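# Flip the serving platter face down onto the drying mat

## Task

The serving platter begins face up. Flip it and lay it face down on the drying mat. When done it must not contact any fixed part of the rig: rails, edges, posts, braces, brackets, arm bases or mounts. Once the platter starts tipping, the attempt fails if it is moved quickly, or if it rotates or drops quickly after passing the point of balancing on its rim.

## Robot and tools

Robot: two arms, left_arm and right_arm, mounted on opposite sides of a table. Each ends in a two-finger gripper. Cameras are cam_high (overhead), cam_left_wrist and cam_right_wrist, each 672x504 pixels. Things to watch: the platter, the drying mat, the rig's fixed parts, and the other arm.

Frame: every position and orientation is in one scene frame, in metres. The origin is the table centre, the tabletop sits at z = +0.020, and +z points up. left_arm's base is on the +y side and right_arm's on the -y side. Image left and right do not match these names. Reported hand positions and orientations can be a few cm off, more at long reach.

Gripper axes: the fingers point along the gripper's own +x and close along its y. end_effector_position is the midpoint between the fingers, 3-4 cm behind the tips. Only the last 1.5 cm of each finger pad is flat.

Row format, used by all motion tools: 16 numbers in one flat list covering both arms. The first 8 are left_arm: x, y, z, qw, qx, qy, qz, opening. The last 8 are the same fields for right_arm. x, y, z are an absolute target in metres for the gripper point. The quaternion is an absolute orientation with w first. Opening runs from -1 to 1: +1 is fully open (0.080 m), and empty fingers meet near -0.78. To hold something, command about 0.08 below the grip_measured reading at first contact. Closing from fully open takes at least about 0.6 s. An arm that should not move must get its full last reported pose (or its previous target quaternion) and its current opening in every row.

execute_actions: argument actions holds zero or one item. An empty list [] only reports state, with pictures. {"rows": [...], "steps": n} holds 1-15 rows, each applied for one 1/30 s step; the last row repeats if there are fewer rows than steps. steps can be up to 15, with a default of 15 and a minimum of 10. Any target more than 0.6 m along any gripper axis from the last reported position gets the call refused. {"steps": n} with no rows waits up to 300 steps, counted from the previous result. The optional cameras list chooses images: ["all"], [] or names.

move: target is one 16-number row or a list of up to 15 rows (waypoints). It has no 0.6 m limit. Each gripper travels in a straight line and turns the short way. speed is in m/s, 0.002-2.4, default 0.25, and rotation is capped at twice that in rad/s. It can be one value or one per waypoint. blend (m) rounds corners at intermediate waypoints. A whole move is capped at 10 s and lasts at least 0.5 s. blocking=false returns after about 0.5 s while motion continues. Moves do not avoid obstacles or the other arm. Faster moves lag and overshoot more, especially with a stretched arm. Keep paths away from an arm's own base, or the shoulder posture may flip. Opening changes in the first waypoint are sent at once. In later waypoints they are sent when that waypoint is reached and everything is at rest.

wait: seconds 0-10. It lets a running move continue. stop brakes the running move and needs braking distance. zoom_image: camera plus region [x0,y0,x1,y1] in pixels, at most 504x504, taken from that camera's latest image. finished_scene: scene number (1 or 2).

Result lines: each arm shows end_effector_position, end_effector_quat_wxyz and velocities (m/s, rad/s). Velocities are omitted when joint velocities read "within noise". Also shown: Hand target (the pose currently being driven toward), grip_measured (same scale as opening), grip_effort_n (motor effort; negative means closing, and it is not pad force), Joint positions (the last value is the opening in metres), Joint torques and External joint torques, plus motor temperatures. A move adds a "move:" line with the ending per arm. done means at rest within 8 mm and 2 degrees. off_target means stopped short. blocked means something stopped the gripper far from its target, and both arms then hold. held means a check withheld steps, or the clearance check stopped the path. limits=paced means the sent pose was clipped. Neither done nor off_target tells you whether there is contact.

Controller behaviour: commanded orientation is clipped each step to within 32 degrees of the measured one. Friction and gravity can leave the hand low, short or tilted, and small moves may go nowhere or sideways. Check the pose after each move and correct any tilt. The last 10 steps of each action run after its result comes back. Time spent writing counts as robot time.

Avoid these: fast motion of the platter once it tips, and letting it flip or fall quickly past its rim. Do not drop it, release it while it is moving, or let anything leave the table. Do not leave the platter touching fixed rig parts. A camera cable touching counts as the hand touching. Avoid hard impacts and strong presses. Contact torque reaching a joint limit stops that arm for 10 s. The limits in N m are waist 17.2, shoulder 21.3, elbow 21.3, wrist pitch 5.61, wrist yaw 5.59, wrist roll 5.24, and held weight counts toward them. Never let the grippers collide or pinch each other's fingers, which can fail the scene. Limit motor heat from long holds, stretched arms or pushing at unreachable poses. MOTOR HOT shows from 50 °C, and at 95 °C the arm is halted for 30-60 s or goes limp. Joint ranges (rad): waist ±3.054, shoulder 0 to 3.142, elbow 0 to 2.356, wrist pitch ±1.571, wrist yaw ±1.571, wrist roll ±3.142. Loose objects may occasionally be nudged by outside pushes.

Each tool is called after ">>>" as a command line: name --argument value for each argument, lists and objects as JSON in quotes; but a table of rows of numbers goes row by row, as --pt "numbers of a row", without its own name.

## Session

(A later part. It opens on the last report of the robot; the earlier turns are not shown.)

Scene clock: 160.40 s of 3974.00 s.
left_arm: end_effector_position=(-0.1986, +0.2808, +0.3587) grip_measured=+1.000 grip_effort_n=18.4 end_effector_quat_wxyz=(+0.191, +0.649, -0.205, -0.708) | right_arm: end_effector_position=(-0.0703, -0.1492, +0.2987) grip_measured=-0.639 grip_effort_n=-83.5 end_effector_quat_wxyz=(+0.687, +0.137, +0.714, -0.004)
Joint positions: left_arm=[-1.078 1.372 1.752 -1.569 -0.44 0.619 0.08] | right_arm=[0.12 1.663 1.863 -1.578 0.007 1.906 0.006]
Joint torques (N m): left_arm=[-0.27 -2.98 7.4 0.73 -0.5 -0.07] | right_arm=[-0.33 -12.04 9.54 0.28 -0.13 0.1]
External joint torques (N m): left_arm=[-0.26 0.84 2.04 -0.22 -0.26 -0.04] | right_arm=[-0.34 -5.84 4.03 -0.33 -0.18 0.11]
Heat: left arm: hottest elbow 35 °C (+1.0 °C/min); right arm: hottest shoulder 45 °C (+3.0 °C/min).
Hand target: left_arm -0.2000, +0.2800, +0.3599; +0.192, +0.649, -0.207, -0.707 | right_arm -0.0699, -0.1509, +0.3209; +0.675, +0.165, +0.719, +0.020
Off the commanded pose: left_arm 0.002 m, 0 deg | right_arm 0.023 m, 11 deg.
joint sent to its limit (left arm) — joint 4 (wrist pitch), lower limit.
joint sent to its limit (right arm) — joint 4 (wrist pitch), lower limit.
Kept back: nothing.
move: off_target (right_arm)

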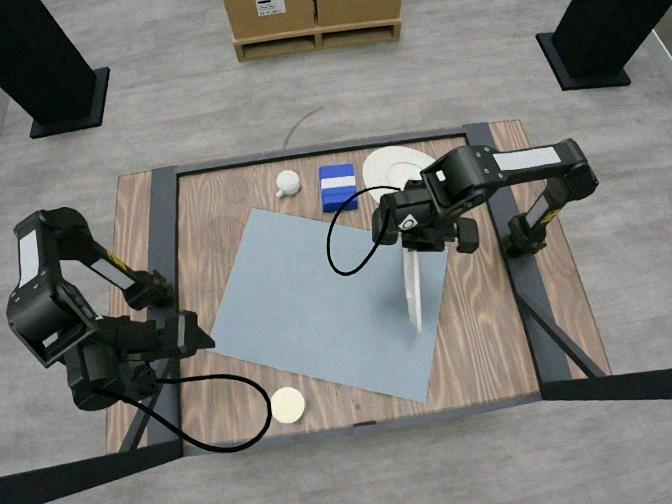

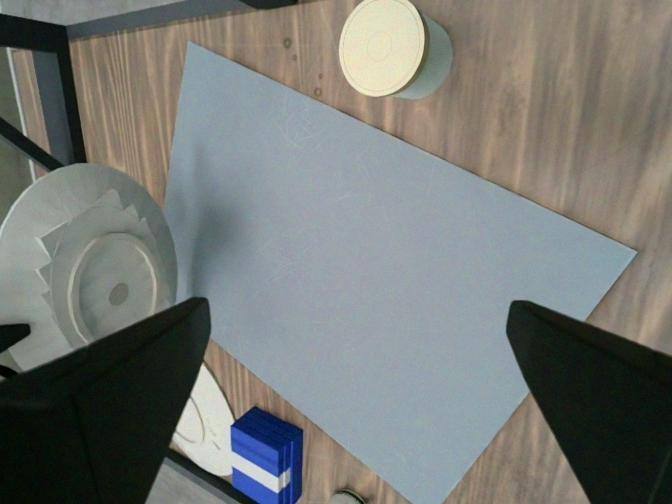

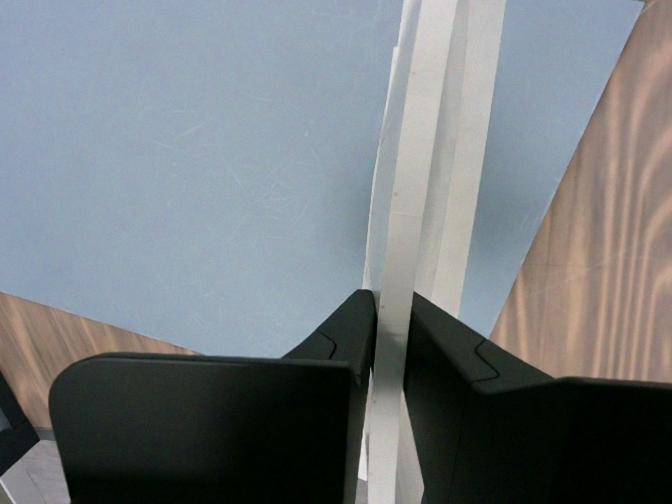

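>>> move --pt "-0.20 0.28 0.36 0.192 0.65 -0.206 -0.706 1 -0.07 -0.150 0.325 0.703 0.074 0.703 -0.074 -0.8" --pt "-0.20 0.28 0.36 0.192 0.65 -0.206 -0.706 1 -0.07 -0.14 0.345 0.69 0.153 0.69 0.153 -0.8" --pt "-0.20 0.28 0.36 0.192 0.65 -0.206 -0.706 1 -0.07 -0.12 0.355 0.664 0.242 0.664 0.242 -0.8" --speed 0.06 --cameras '["cam_high","cam_left_wrist","cam_right_wrist"]'

Scene clock: 169.50 s of 3974.00 s.
left_arm: end_effector_position=(-0.1986, +0.2808, +0.3587) grip_measured=+1.000 grip_effort_n=18.4 end_effector_quat_wxyz=(+0.191, +0.649, -0.205, -0.708) | right_arm: end_effector_position=(-0.0713, -0.1170, +0.3247) grip_measured=-0.640 grip_effort_n=-83.5 end_effector_quat_wxyz=(+0.678, +0.205, +0.675, +0.206)
Joint positions: left_arm=[-1.078 1.372 1.752 -1.569 -0.44 0.619 0.08] | right_arm=[0.147 1.477 1.648 -1.16 0.094 1.705 0.006]
Joint torques (N m): left_arm=[-0.25 -2.97 7.4 0.73 -0.5 -0.08] | right_arm=[0.24 -13.69 7.44 2.87 0.54 -0.17]
External joint torques (N m): left_arm=[-0.24 0.85 2.07 -0.2 -0.27 -0.05] | right_arm=[0.24 -8.23 1.23 1.67 0.44 -0.14]
Heat: left arm: hottest elbow 35 °C (+2.0 °C/min); right arm: hottest shoulder 46 °C (+7.1 °C/min).
Hand target: left_arm -0.2000, +0.2800, +0.3599; +0.192, +0.649, -0.207, -0.707 | right_arm -0.0698, -0.1212, +0.3547; +0.664, +0.242, +0.664, +0.242
Off the commanded pose: left_arm 0.002 m, 0 deg | right_arm 0.030 m, 6 deg.
joint sent to its limit (left arm) — joint 4 (wrist pitch), lower limit.
Kept back: nothing.
move: off_target (right_arm)

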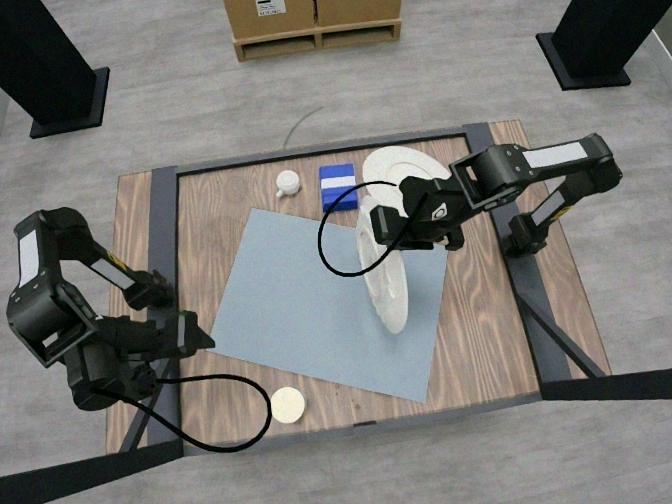

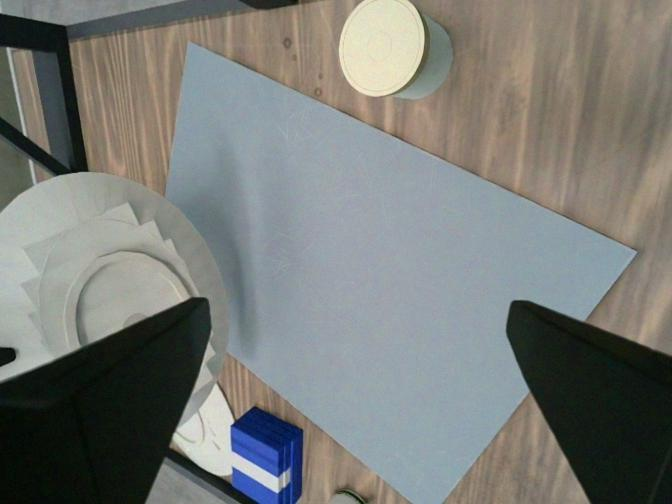

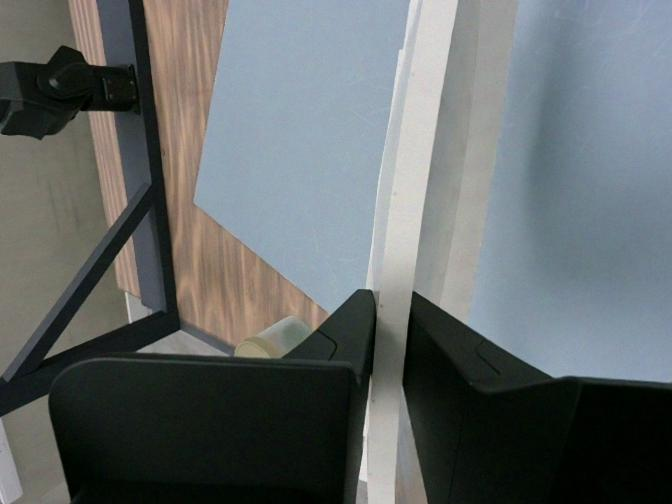

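>>> move --pt "-0.20 0.28 0.36 0.192 0.65 -0.206 -0.706 1 -0.075 -0.09 0.345 0.653 0.271 0.653 0.271 -0.8" --pt "-0.20 0.28 0.36 0.192 0.65 -0.206 -0.706 1 -0.08 -0.06 0.31 0.628 0.325 0.628 0.325 -0.8" --speed 0.05 --cameras '["cam_high","cam_left_wrist"]'

Scene clock: 173.30 s of 3974.00 s.
left_arm: end_effector_position=(-0.1986, +0.2808, +0.3587) grip_measured=+1.000 grip_effort_n=18.4 end_effector_quat_wxyz=(+0.191, +0.649, -0.205, -0.708) | right_arm: end_effector_position=(-0.0818, -0.0644, +0.2571) grip_measured=-0.640 grip_effort_n=-83.5 end_effector_quat_wxyz=(+0.656, +0.267, +0.650, +0.277)
Joint positions: left_arm=[-1.078 1.372 1.752 -1.569 -0.44 0.619 0.08] | right_arm=[0.166 1.475 1.258 -0.574 0.13 1.683 0.006]
Joint torques (N m): left_arm=[-0.02 -3.68 6.41 0.83 -0.28 -0.02] | right_arm=[-0.21 -8.54 6.81 2.04 0.27 0]
External joint torques (N m): left_arm=[-0.01 0.14 1.05 -0.13 -0.04 0.01] | right_arm=[-0.18 -2.4 -0.08 0.62 0.17 0.04]
Heat: left arm: hottest elbow 35 °C (+3.0 °C/min); right arm: hottest shoulder 47 °C (+8.1 °C/min).
Hand target: left_arm -0.1986, +0.2808, +0.3587; +0.191, +0.649, -0.205, -0.708 | right_arm -0.0805, -0.0619, +0.2646; +0.652, +0.278, +0.646, +0.283
Off the commanded pose: left_arm 0.002 m, 0 deg | right_arm 0.053 m, 10 deg.
Kept back: nothing.
move: blocked (right_arm; both arms now hold where they are)
Images, in order (width x height): cam_high 672x504, cam_left_wrist 672x504.

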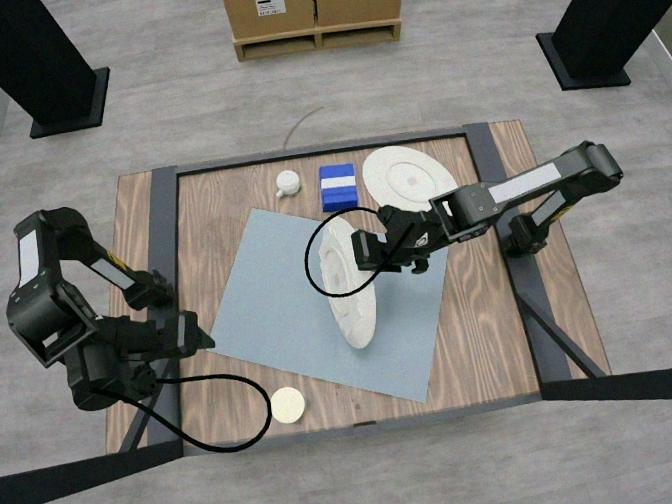

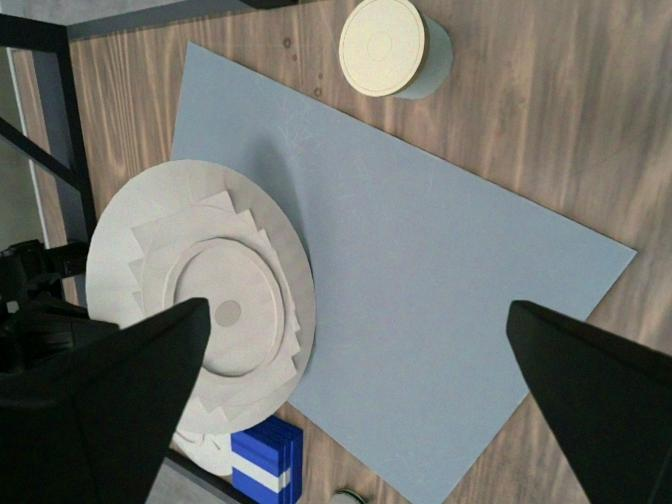

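>>> move --pt "-0.20 0.28 0.36 0.192 0.65 -0.206 -0.706 1 -0.082 -0.062 0.315 0.653 0.271 0.653 0.271 -0.8" --pt "-0.20 0.28 0.36 0.192 0.65 -0.206 -0.706 1 -0.082 -0.015 0.315 0.653 0.271 0.653 0.271 -0.8" --speed 0.05

>>> move --target '[-0.20,0.28,0.36,0.192,0.65,-0.206,-0.706,1,-0.082,-0.025,0.265,0.653,0.271,0.653,0.271,-0.8]' --speed 0.03 --cameras '["cam_high","cam_left_wrist"]'

Scene clock: 176.53 s of 3974.00 s.
left_arm: end_effector_position=(-0.1986, +0.2808, +0.3587) grip_measured=+1.000 grip_effort_n=18.4 end_effector_quat_wxyz=(+0.191, +0.649, -0.205, -0.708) | right_arm: end_effector_position=(-0.0847, -0.0257, +0.2712) grip_measured=-0.640 grip_effort_n=-83.5 end_effector_quat_wxyz=(+0.672, +0.223, +0.667, +0.232)
Joint positions: left_arm=[-1.078 1.372 1.752 -1.569 -0.44 0.619 0.08] | right_arm=[0.146 1.715 1.637 -0.844 0.102 1.686 0.006]
Joint torques (N m): left_arm=[-0.04 -3.67 6.41 0.82 -0.28 -0.03] | right_arm=[-0.22 -10.45 5.83 1.65 0.18 -0.01]
External joint torques (N m): left_arm=[-0.04 0.11 1.11 -0.11 -0.05 0] | right_arm=[-0.19 -2.7 -0.8 0.39 0.08 0.02]
Heat: left arm: hottest elbow 35 °C (+2.0 °C/min); right arm: hottest shoulder 46 °C (+8.1 °C/min).
Hand target: left_arm -0.1986, +0.2808, +0.3587; +0.191, +0.649, -0.205, -0.708 | right_arm -0.0839, -0.0245, +0.2758; +0.670, +0.230, +0.665, +0.237
Off the commanded pose: left_arm 0.002 m, 0 deg | right_arm 0.045 m, 8 deg.
Kept back: nothing.
move: blocked (right_arm; both arms now hold where they are)

Scene clock: 178.67 s of 3974.00 s.
left_arm: end_effector_position=(-0.1986, +0.2808, +0.3587) grip_measured=+1.000 grip_effort_n=18.4 end_effector_quat_wxyz=(+0.191, +0.649, -0.205, -0.708) | right_arm: end_effector_position=(-0.0848, -0.0287, +0.2642) grip_measured=-0.629 grip_effort_n=-83.5 end_effector_quat_wxyz=(+0.653, +0.262, +0.658, +0.267)
Joint positions: left_arm=[-1.078 1.372 1.752 -1.569 -0.44 0.619 0.08] | right_arm=[0.149 1.623 1.445 -0.632 0.104 1.686 0.007]
Joint torques (N m): left_arm=[-0.26 -2.97 7.4 0.73 -0.5 -0.08] | right_arm=[-0.61 -8.9 4.99 2.9 0.34 -0.16]
External joint torques (N m): left_arm=[-0.25 0.81 2.04 -0.22 -0.26 -0.05] | right_arm=[-0.63 -1.66 -1.83 1.52 0.26 -0.12]
Heat: left arm: hottest elbow 35 °C (+2.0 °C/min); right arm: hottest shoulder 46 °C (+8.0 °C/min), its wrist pitch heating fast: 38 °C (+30.9 °C/min). Heating fast: the right arm's wrist pitch motor: a push or a pull is the cause, and it goes on while you think. Ease it with your next call, before anything else.
Hand target: left_arm -0.2000, +0.2800, +0.3599; +0.192, +0.649, -0.207, -0.707 | right_arm -0.0820, -0.0251, +0.2650; +0.653, +0.271, +0.653, +0.271
Off the commanded pose: left_arm 0.002 m, 0 deg | right_arm 0.005 m, 1 deg.
joint sent to its limit (left arm) — joint 4 (wrist pitch), lower limit.
Kept back: nothing.
move: done
Images, in order (width x height): cam_high 672x504, cam_left_wrist 672x504.

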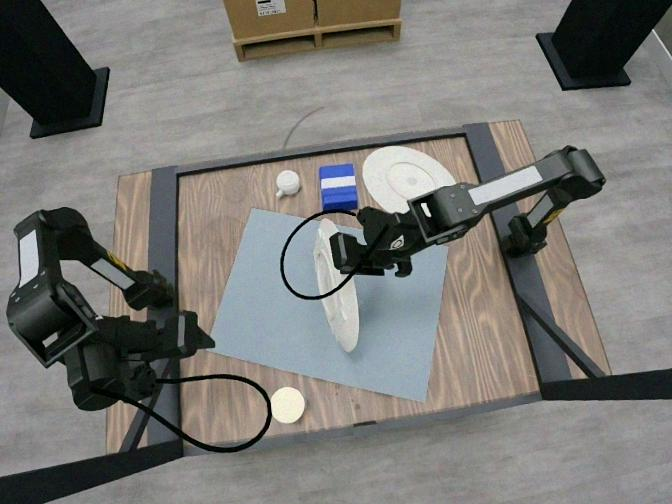

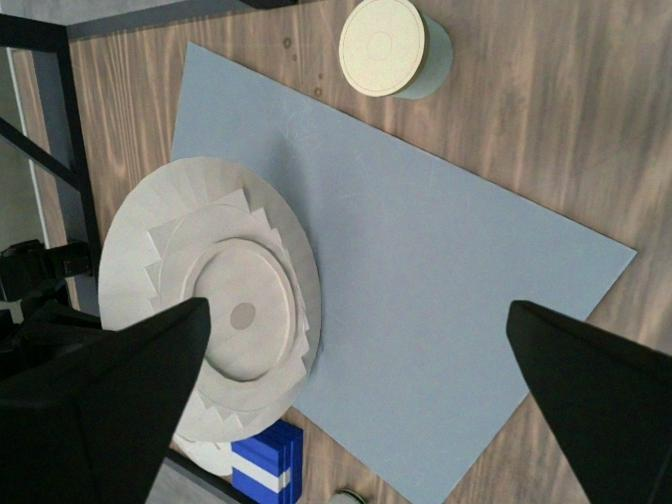

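>>> move --pt "-0.20 0.28 0.36 0.192 0.65 -0.206 -0.706 1 -0.082 -0.09 0.25 0.627 0.326 0.627 0.326 -0.8" --pt "-0.20 0.28 0.36 0.192 0.65 -0.206 -0.706 1 -0.082 -0.142 0.208 0.596 0.380 0.596 0.380 -0.8" --speed 0.025 --cameras '["cam_high","cam_left_wrist","cam_right_wrist"]'

Scene clock: 186.70 s of 3974.00 s.
left_arm: end_effector_position=(-0.1986, +0.2808, +0.3587) grip_measured=+1.000 grip_effort_n=18.4 end_effector_quat_wxyz=(+0.191, +0.649, -0.205, -0.708) | right_arm: end_effector_position=(-0.0827, -0.1401, +0.2006) grip_measured=-0.638 grip_effort_n=-83.5 end_effector_quat_wxyz=(+0.603, +0.368, +0.600, +0.376)
Joint positions: left_arm=[-1.078 1.372 1.752 -1.569 -0.44 0.619 0.08] | right_arm=[0.263 1.067 0.526 0.061 0.246 1.686 0.006]
Joint torques (N m): left_arm=[-0.25 -2.98 7.4 0.74 -0.5 -0.07] | right_arm=[0.25 -6.89 5.51 1.77 0.39 0.19]
External joint torques (N m): left_arm=[-0.26 0.86 2.03 -0.22 -0.26 -0.04] | right_arm=[0.24 -3.75 -1.38 0.15 0.29 0.24]
Motor temperatures (°C): left_arm=[29 32 35 28 26 31] | right_arm=[28 44 40 39 31 27]
Heat: left arm: hottest elbow 35 °C (+1.0 °C/min); right arm: hottest shoulder 44 °C (+8.0 °C/min).
Hand target: left_arm -0.2000, +0.2800, +0.3599; +0.192, +0.649, -0.207, -0.707 | right_arm -0.0820, -0.1419, +0.2080; +0.596, +0.380, +0.596, +0.380
Off the commanded pose: left_arm 0.002 m, 0 deg | right_arm 0.008 m, 2 deg.
joint sent to its limit (left arm) — joint 4 (wrist pitch), lower limit.
Kept back: nothing.
move: done

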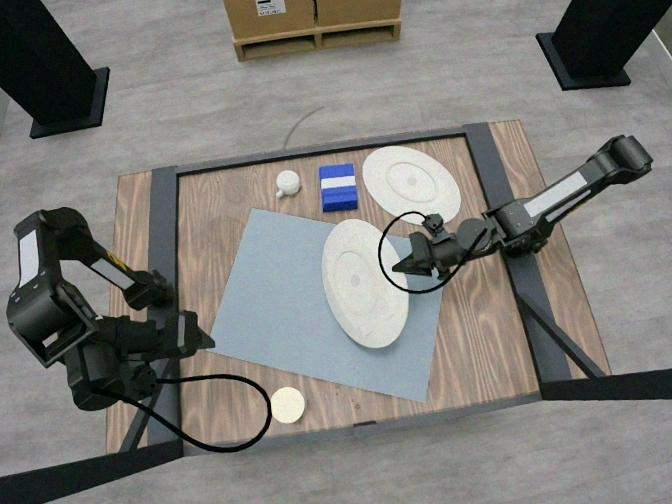

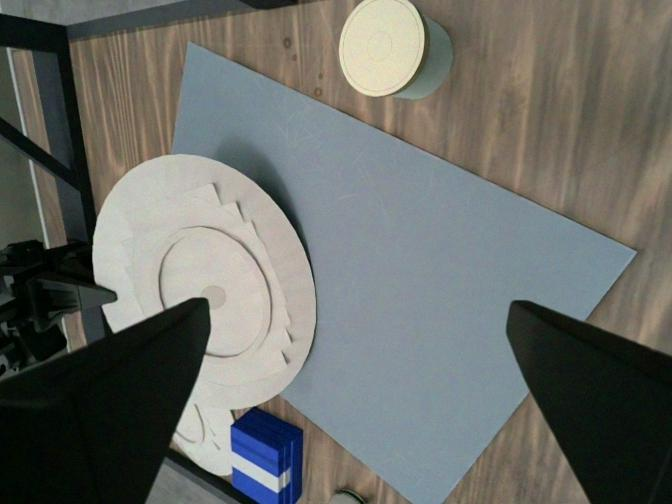

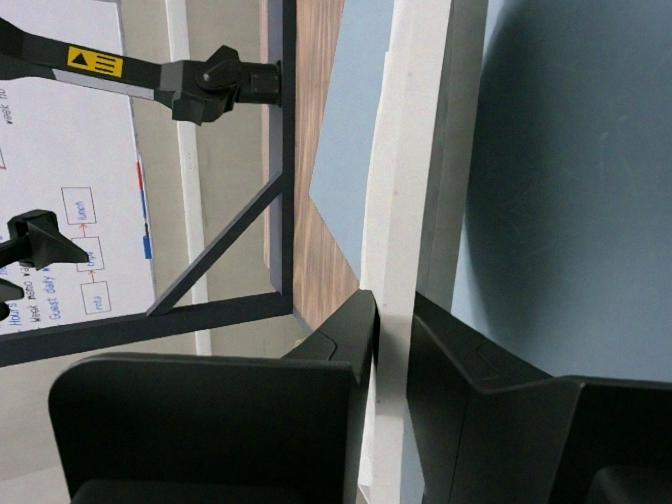

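>>> move --pt "-0.20 0.28 0.36 0.192 0.65 -0.206 -0.706 1 -0.082 -0.178 0.157 0.561 0.43 0.561 0.43 -0.8" --pt "-0.20 0.28 0.36 0.192 0.65 -0.206 -0.706 1 -0.082 -0.195 0.122 0.561 0.43 0.561 0.43 -0.65" --speed 0.025 --cameras '["cam_high","cam_left_wrist","cam_right_wrist"]'

Scene clock: 193.13 s of 3974.00 s.
left_arm: end_effector_position=(-0.1986, +0.2808, +0.3587) grip_measured=+1.000 grip_effort_n=18.4 end_effector_quat_wxyz=(+0.191, +0.649, -0.205, -0.708) | right_arm: end_effector_position=(-0.0831, -0.1897, +0.1327) grip_measured=-0.621 grip_effort_n=-83.5 end_effector_quat_wxyz=(+0.554, +0.440, +0.556, +0.437)
Joint positions: left_arm=[-1.078 1.372 1.752 -1.569 -0.44 0.619 0.08] | right_arm=[0.394 1.179 0.011 0.915 0.399 1.676 0.007]
Joint torques (N m): left_arm=[-0.26 -2.98 7.41 0.73 -0.5 -0.08] | right_arm=[0.39 -1.27 2.4 0.9 0.15 0.35]
External joint torques (N m): left_arm=[-0.27 0.83 2.05 -0.22 -0.26 -0.05] | right_arm=[0.39 0.78 -2.65 -0.77 0.07 0.4]
Heat: left arm: hottest elbow 35 °C (+1.0 °C/min); right arm: hottest shoulder 42 °C (+6.1 °C/min).
Hand target: left_arm -0.2000, +0.2800, +0.3599; +0.192, +0.649, -0.207, -0.707 | right_arm -0.0820, -0.1948, +0.1223; +0.563, +0.429, +0.562, +0.429
Off the commanded pose: left_arm 0.002 m, 0 deg | right_arm 0.012 m, 2 deg.
joint sent to its limit (left arm) — joint 4 (wrist pitch), lower limit.
joint sent to its limit (right arm) — joint 3 (elbow), lower limit, where the elbow is as bent as it goes.
Kept back: nothing.
move: off_target (right_arm); target 2's new opening was sent with right_arm's hand 0.012 m and 2 deg from that target

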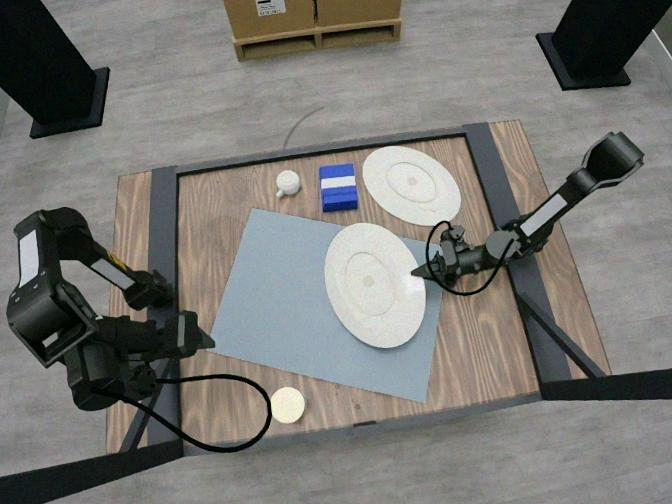

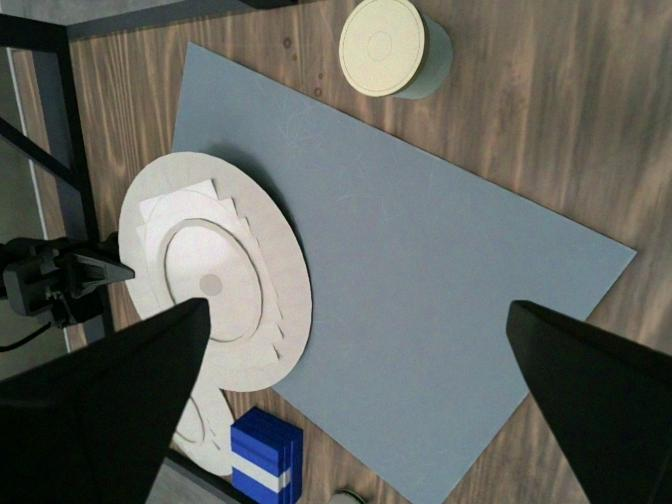

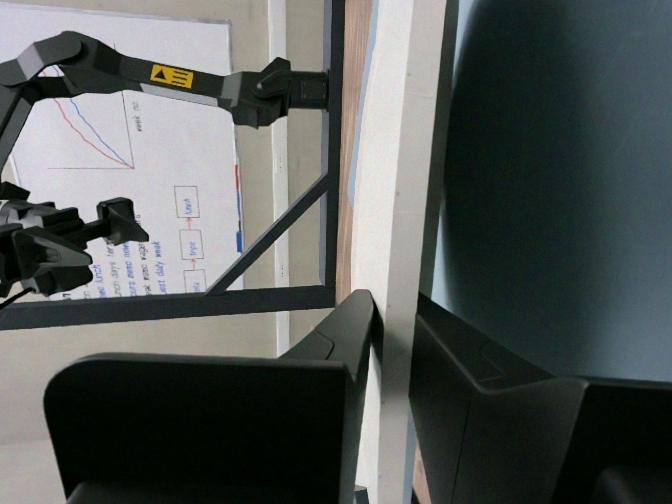

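>>> move --pt "-0.20 0.28 0.36 0.192 0.65 -0.206 -0.706 1 -0.082 -0.165 0.115 0.596 0.38 0.596 0.38 -0.65" --pt "-0.20 0.28 0.36 0.192 0.65 -0.206 -0.706 1 -0.082 -0.15 0.09 0.628 0.325 0.628 0.325 -0.6" --speed 0.025 --cameras '["cam_high","cam_left_wrist","cam_right_wrist"]'

Scene clock: 201.27 s of 3974.00 s.
left_arm: end_effector_position=(-0.1986, +0.2808, +0.3588) grip_measured=+1.000 grip_effort_n=18.4 end_effector_quat_wxyz=(+0.191, +0.649, -0.205, -0.707) | right_arm: end_effector_position=(-0.0885, -0.1571, +0.0907) grip_measured=-0.310 grip_effort_n=-83.5 end_effector_quat_wxyz=(+0.622, +0.317, +0.631, +0.339)
Joint positions: left_arm=[-1.078 1.372 1.752 -1.569 -0.44 0.619 0.08] | right_arm=[0.284 1.345 0.287 0.435 0.22 1.723 0.021]
Joint torques (N m): left_arm=[-0.24 -2.98 7.41 0.73 -0.5 -0.08] | right_arm=[-2 -1.14 7.05 0.69 0.29 0.3]
External joint torques (N m): left_arm=[-0.25 0.78 2.08 -0.22 -0.26 -0.05] | right_arm=[-2.01 2.45 1.71 -0.85 0.18 0.34]
Heat: left arm: hottest elbow 35 °C (+1.0 °C/min); right arm: hottest shoulder 40 °C (+2.0 °C/min).
Hand target: left_arm -0.1999, +0.2799, +0.3599; +0.192, +0.649, -0.207, -0.707 | right_arm -0.0819, -0.1505, +0.0902; +0.628, +0.325, +0.628, +0.325
Off the commanded pose: left_arm 0.002 m, 0 deg | right_arm 0.010 m, 2 deg.
joint sent to its limit (left arm) — joint 4 (wrist pitch), lower limit.
Kept back: nothing.
move: off_target (right_arm); target 2's new opening was sent with right_arm's hand 0.010 m and 2 deg from that target

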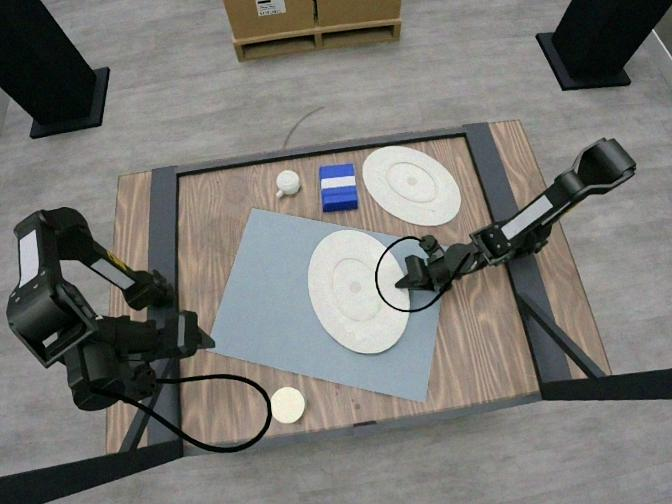

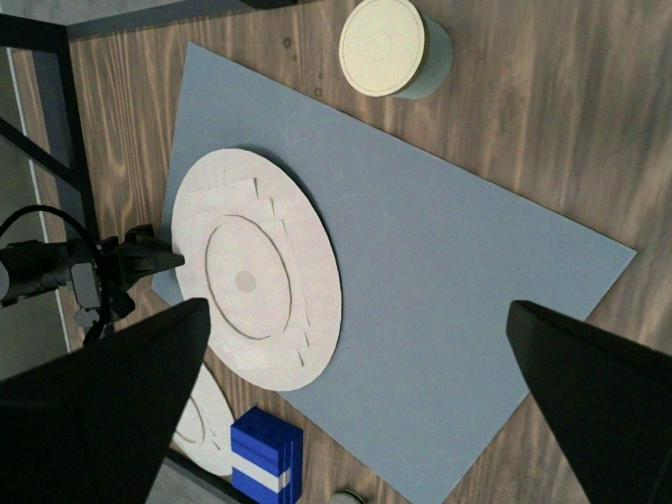

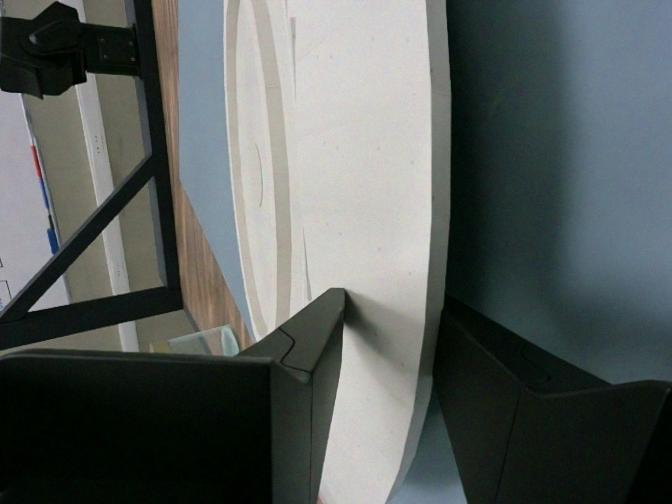

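>>> move --pt "-0.20 0.28 0.36 0.192 0.65 -0.206 -0.706 1 -0.088 -0.157 0.09 0.628 0.325 0.628 0.325 -0.15" --pt "-0.20 0.28 0.36 0.192 0.65 -0.206 -0.706 1 -0.086 -0.16 0.073 0.628 0.325 0.628 0.325 -0.1" --speed 0.02 --cameras '["cam_high","cam_left_wrist","cam_right_wrist"]'

Scene clock: 204.03 s of 3974.00 s.
left_arm: end_effector_position=(-0.1986, +0.2808, +0.3588) grip_measured=+1.000 grip_effort_n=18.4 end_effector_quat_wxyz=(+0.191, +0.649, -0.205, -0.707) | right_arm: end_effector_position=(-0.0862, -0.1668, +0.0729) grip_measured=-0.102 grip_effort_n=10.5 end_effector_quat_wxyz=(+0.632, +0.314, +0.629, +0.325)
Joint positions: left_arm=[-1.078 1.372 1.752 -1.569 -0.44 0.619 0.08] | right_arm=[0.302 1.392 0.243 0.491 0.251 1.747 0.03]
Joint torques (N m): left_arm=[-0.26 -2.98 7.41 0.74 -0.5 -0.08] | right_arm=[-0.66 0.09 5.06 4.12 0.13 0.18]
External joint torques (N m): left_arm=[-0.26 0.86 2.02 -0.23 -0.26 -0.05] | right_arm=[-0.66 3.62 0.18 2.64 0 0.22]
Motor temperatures (°C): left_arm=[29 32 35 28 26 31] | right_arm=[28 39 38 38 31 27]
Heat: left arm: hottest elbow 35 °C (+1.0 °C/min); right arm: hottest shoulder 39 °C (-1.0 °C/min).
Hand target: left_arm -0.1999, +0.2799, +0.3599; +0.192, +0.649, -0.207, -0.707 | right_arm -0.0860, -0.1604, +0.0732; +0.628, +0.324, +0.628, +0.325
Off the commanded pose: left_arm 0.002 m, 0 deg | right_arm 0.007 m, 1 deg.
joint sent to its limit (left arm) — joint 4 (wrist pitch), lower limit.
Kept back: nothing.
move: done

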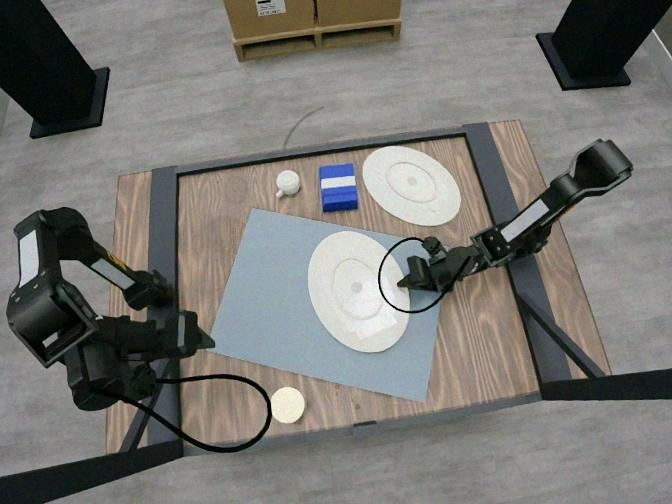

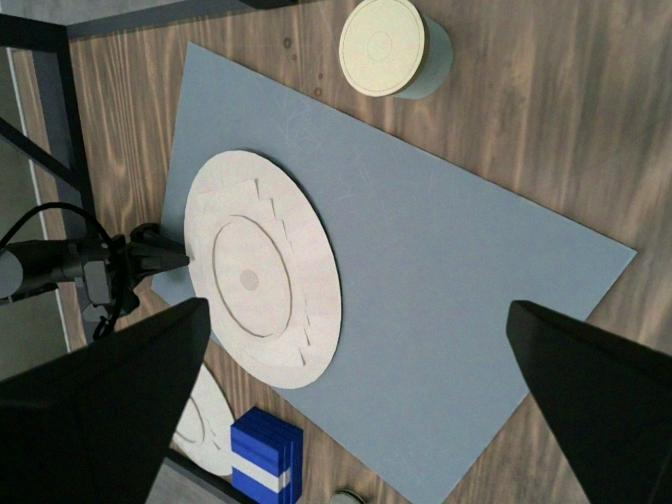

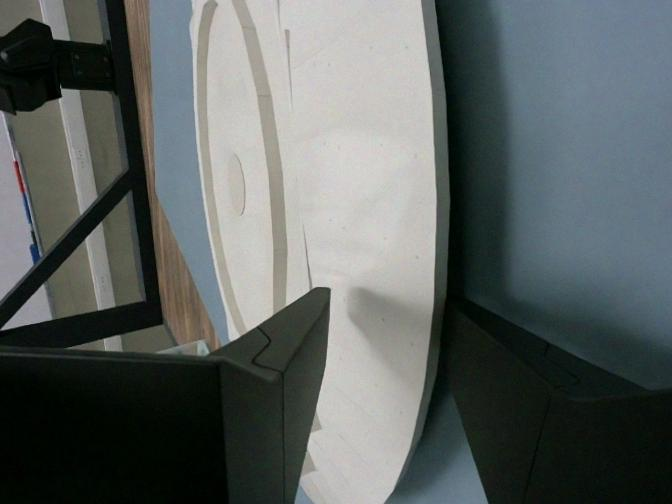

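>>> move --pt "-0.20 0.28 0.36 0.192 0.65 -0.206 -0.706 1 -0.086 -0.172 0.066 0.628 0.325 0.628 0.325 -0.1" --pt "-0.20 0.28 0.36 0.192 0.65 -0.206 -0.706 1 -0.086 -0.2 0.07 0.653 0.271 0.653 0.271 -0.1" --speed 0.02 --cameras '["cam_high","cam_left_wrist","cam_right_wrist"]'

Scene clock: 209.70 s of 3974.00 s.
left_arm: end_effector_position=(-0.1986, +0.2808, +0.3588) grip_measured=+1.000 grip_effort_n=18.4 end_effector_quat_wxyz=(+0.191, +0.649, -0.205, -0.707) | right_arm: end_effector_position=(-0.0830, -0.2036, +0.0646) grip_measured=-0.102 grip_effort_n=6.3 end_effector_quat_wxyz=(+0.659, +0.266, +0.651, +0.266)
Joint positions: left_arm=[-1.078 1.372 1.752 -1.569 -0.44 0.619 0.08] | right_arm=[0.335 1.215 0.248 0.133 0.252 1.822 0.03]
Joint torques (N m): left_arm=[-0.24 -2.98 7.41 0.73 -0.5 -0.07] | right_arm=[0.27 -4.34 5.79 1.06 0.04 0.09]
External joint torques (N m): left_arm=[-0.24 0.85 2.01 -0.24 -0.26 -0.04] | right_arm=[0.27 -1.57 0.31 -0.27 -0.12 0.12]
Heat: left arm: hottest elbow 35 °C (+0.0 °C/min); right arm: hottest wrist pitch 39 °C (+4.0 °C/min).
Hand target: left_arm -0.1999, +0.2799, +0.3599; +0.192, +0.649, -0.207, -0.707 | right_arm -0.0860, -0.2000, +0.0700; +0.653, +0.271, +0.653, +0.271
Off the commanded pose: left_arm 0.002 m, 0 deg | right_arm 0.007 m, 1 deg.
joint sent to its limit (left arm) — joint 4 (wrist pitch), lower limit.
Kept back: nothing.
move: done

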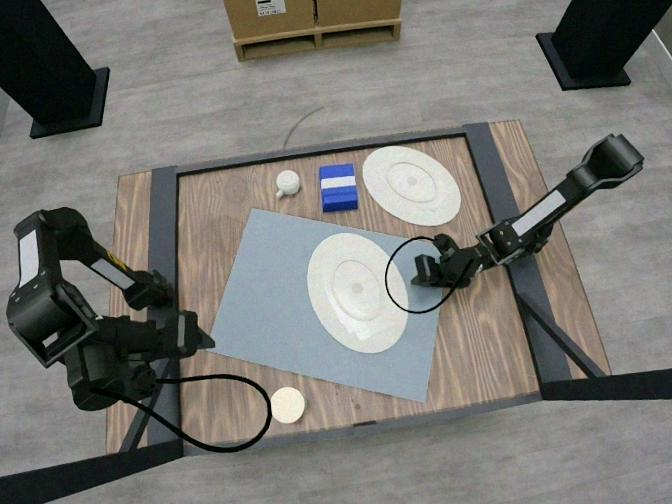

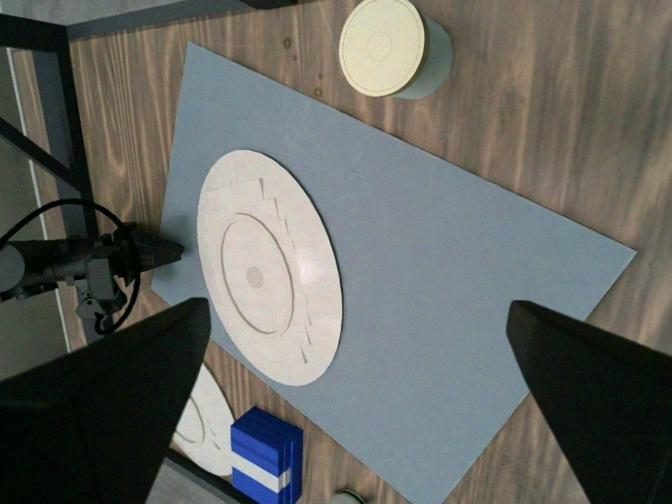

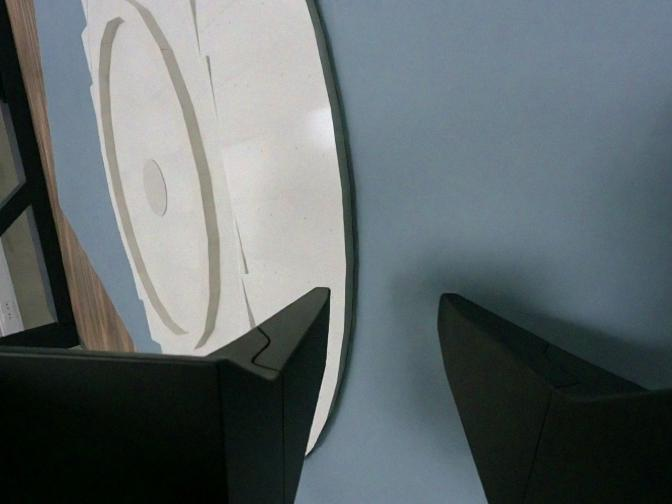

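>>> move --target '[-0.20,0.28,0.36,0.192,0.65,-0.206,-0.706,1,-0.083,-0.21,0.20,0.653,0.271,0.653,0.271,-0.1]' --speed 0.12 --cameras '["cam_high"]'

>>> zoom_image --camera "cam_high" --region '[250, 180, 500, 390]'

Scene clock: 211.53 s of 3974.00 s.
left_arm: end_effector_position=(-0.1986, +0.2808, +0.3588) grip_measured=+1.000 grip_effort_n=18.4 end_effector_quat_wxyz=(+0.191, +0.649, -0.205, -0.707) | right_arm: end_effector_position=(-0.0815, -0.2111, +0.1941) grip_measured=-0.102 grip_effort_n=6.3 end_effector_quat_wxyz=(+0.658, +0.266, +0.652, +0.267)
Joint positions: left_arm=[-1.078 1.372 1.752 -1.569 -0.44 0.619 0.08] | right_arm=[0.339 0.902 0.67 -0.6 0.252 1.825 0.03]
Joint torques (N m): left_arm=[-0.25 -2.98 7.41 0.73 -0.5 -0.08] | right_arm=[0.12 -3.11 7.32 0.97 0.14 0.05]
External joint torques (N m): left_arm=[-0.24 0.89 2.03 -0.21 -0.26 -0.05] | right_arm=[0.14 -1.11 0.51 -0.36 -0.02 0.09]
Heat: left arm: hottest elbow 36 °C (+1.0 °C/min); right arm: hottest wrist pitch 38 °C (+4.0 °C/min).
Hand target: left_arm -0.1999, +0.2799, +0.3599; +0.192, +0.649, -0.207, -0.707 | right_arm -0.0829, -0.2100, +0.2000; +0.653, +0.271, +0.653, +0.271
Off the commanded pose: left_arm 0.002 m, 0 deg | right_arm 0.006 m, 1 deg.
joint sent to its limit (left arm) — joint 4 (wrist pitch), lower limit.
Kept back: nothing.
move: done
Images, in order (width x height): cam_high 672x504.

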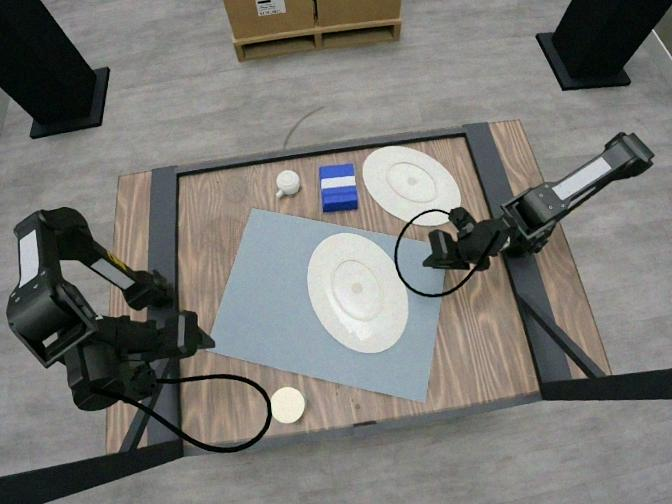

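Scaled by 2.016 from the camera's 672x504 image, which has a finer 960x720 frame.

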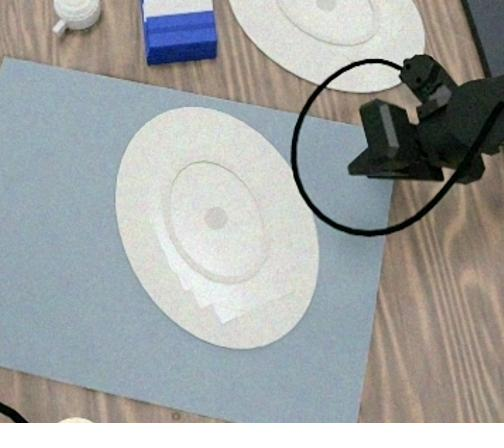

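>>> move --target '[-0.20,0.28,0.36,0.192,0.65,-0.206,-0.706,1,-0.083,-0.23,0.30,0.653,0.271,0.653,0.271,-0.1]' --speed 0.2

>>> finished_scene --scene 1

Scene clock: 212.80 s of 3974.00 s.
left_arm: end_effector_position=(-0.1986, +0.2808, +0.3588) grip_measured=+1.000 grip_effort_n=18.4 end_effector_quat_wxyz=(+0.191, +0.649, -0.205, -0.707) | right_arm: end_effector_position=(-0.0828, -0.2309, +0.2955) grip_measured=-0.102 grip_effort_n=6.3 end_effector_quat_wxyz=(+0.654, +0.266, +0.654, +0.269)
Joint positions: left_arm=[-1.078 1.372 1.752 -1.569 -0.44 0.619 0.08] | right_arm=[0.391 0.915 1.088 -1.009 0.279 1.864 0.03]
Joint torques (N m): left_arm=[-0.25 -2.98 7.39 0.73 -0.5 -0.08] | right_arm=[-0.01 -1.33 6.7 0.97 0.34 0.09]
External joint torques (N m): left_arm=[-0.26 0.84 2.04 -0.21 -0.26 -0.05] | right_arm=[-0.01 0.29 0.35 -0.36 0.17 0.12]
Heat: left arm: hottest elbow 36 °C (+1.0 °C/min); right arm: hottest wrist pitch 38 °C (+4.0 °C/min).
Hand target: left_arm -0.1999, +0.2799, +0.3599; +0.192, +0.649, -0.207, -0.707 | right_arm -0.0830, -0.2300, +0.2999; +0.653, +0.271, +0.653, +0.271
Off the commanded pose: left_arm 0.002 m, 0 deg | right_arm 0.005 m, 1 deg.
joint sent to its limit (left arm) — joint 4 (wrist pitch), lower limit.
Kept back: nothing.
move: done

The scene is finished: the task was done.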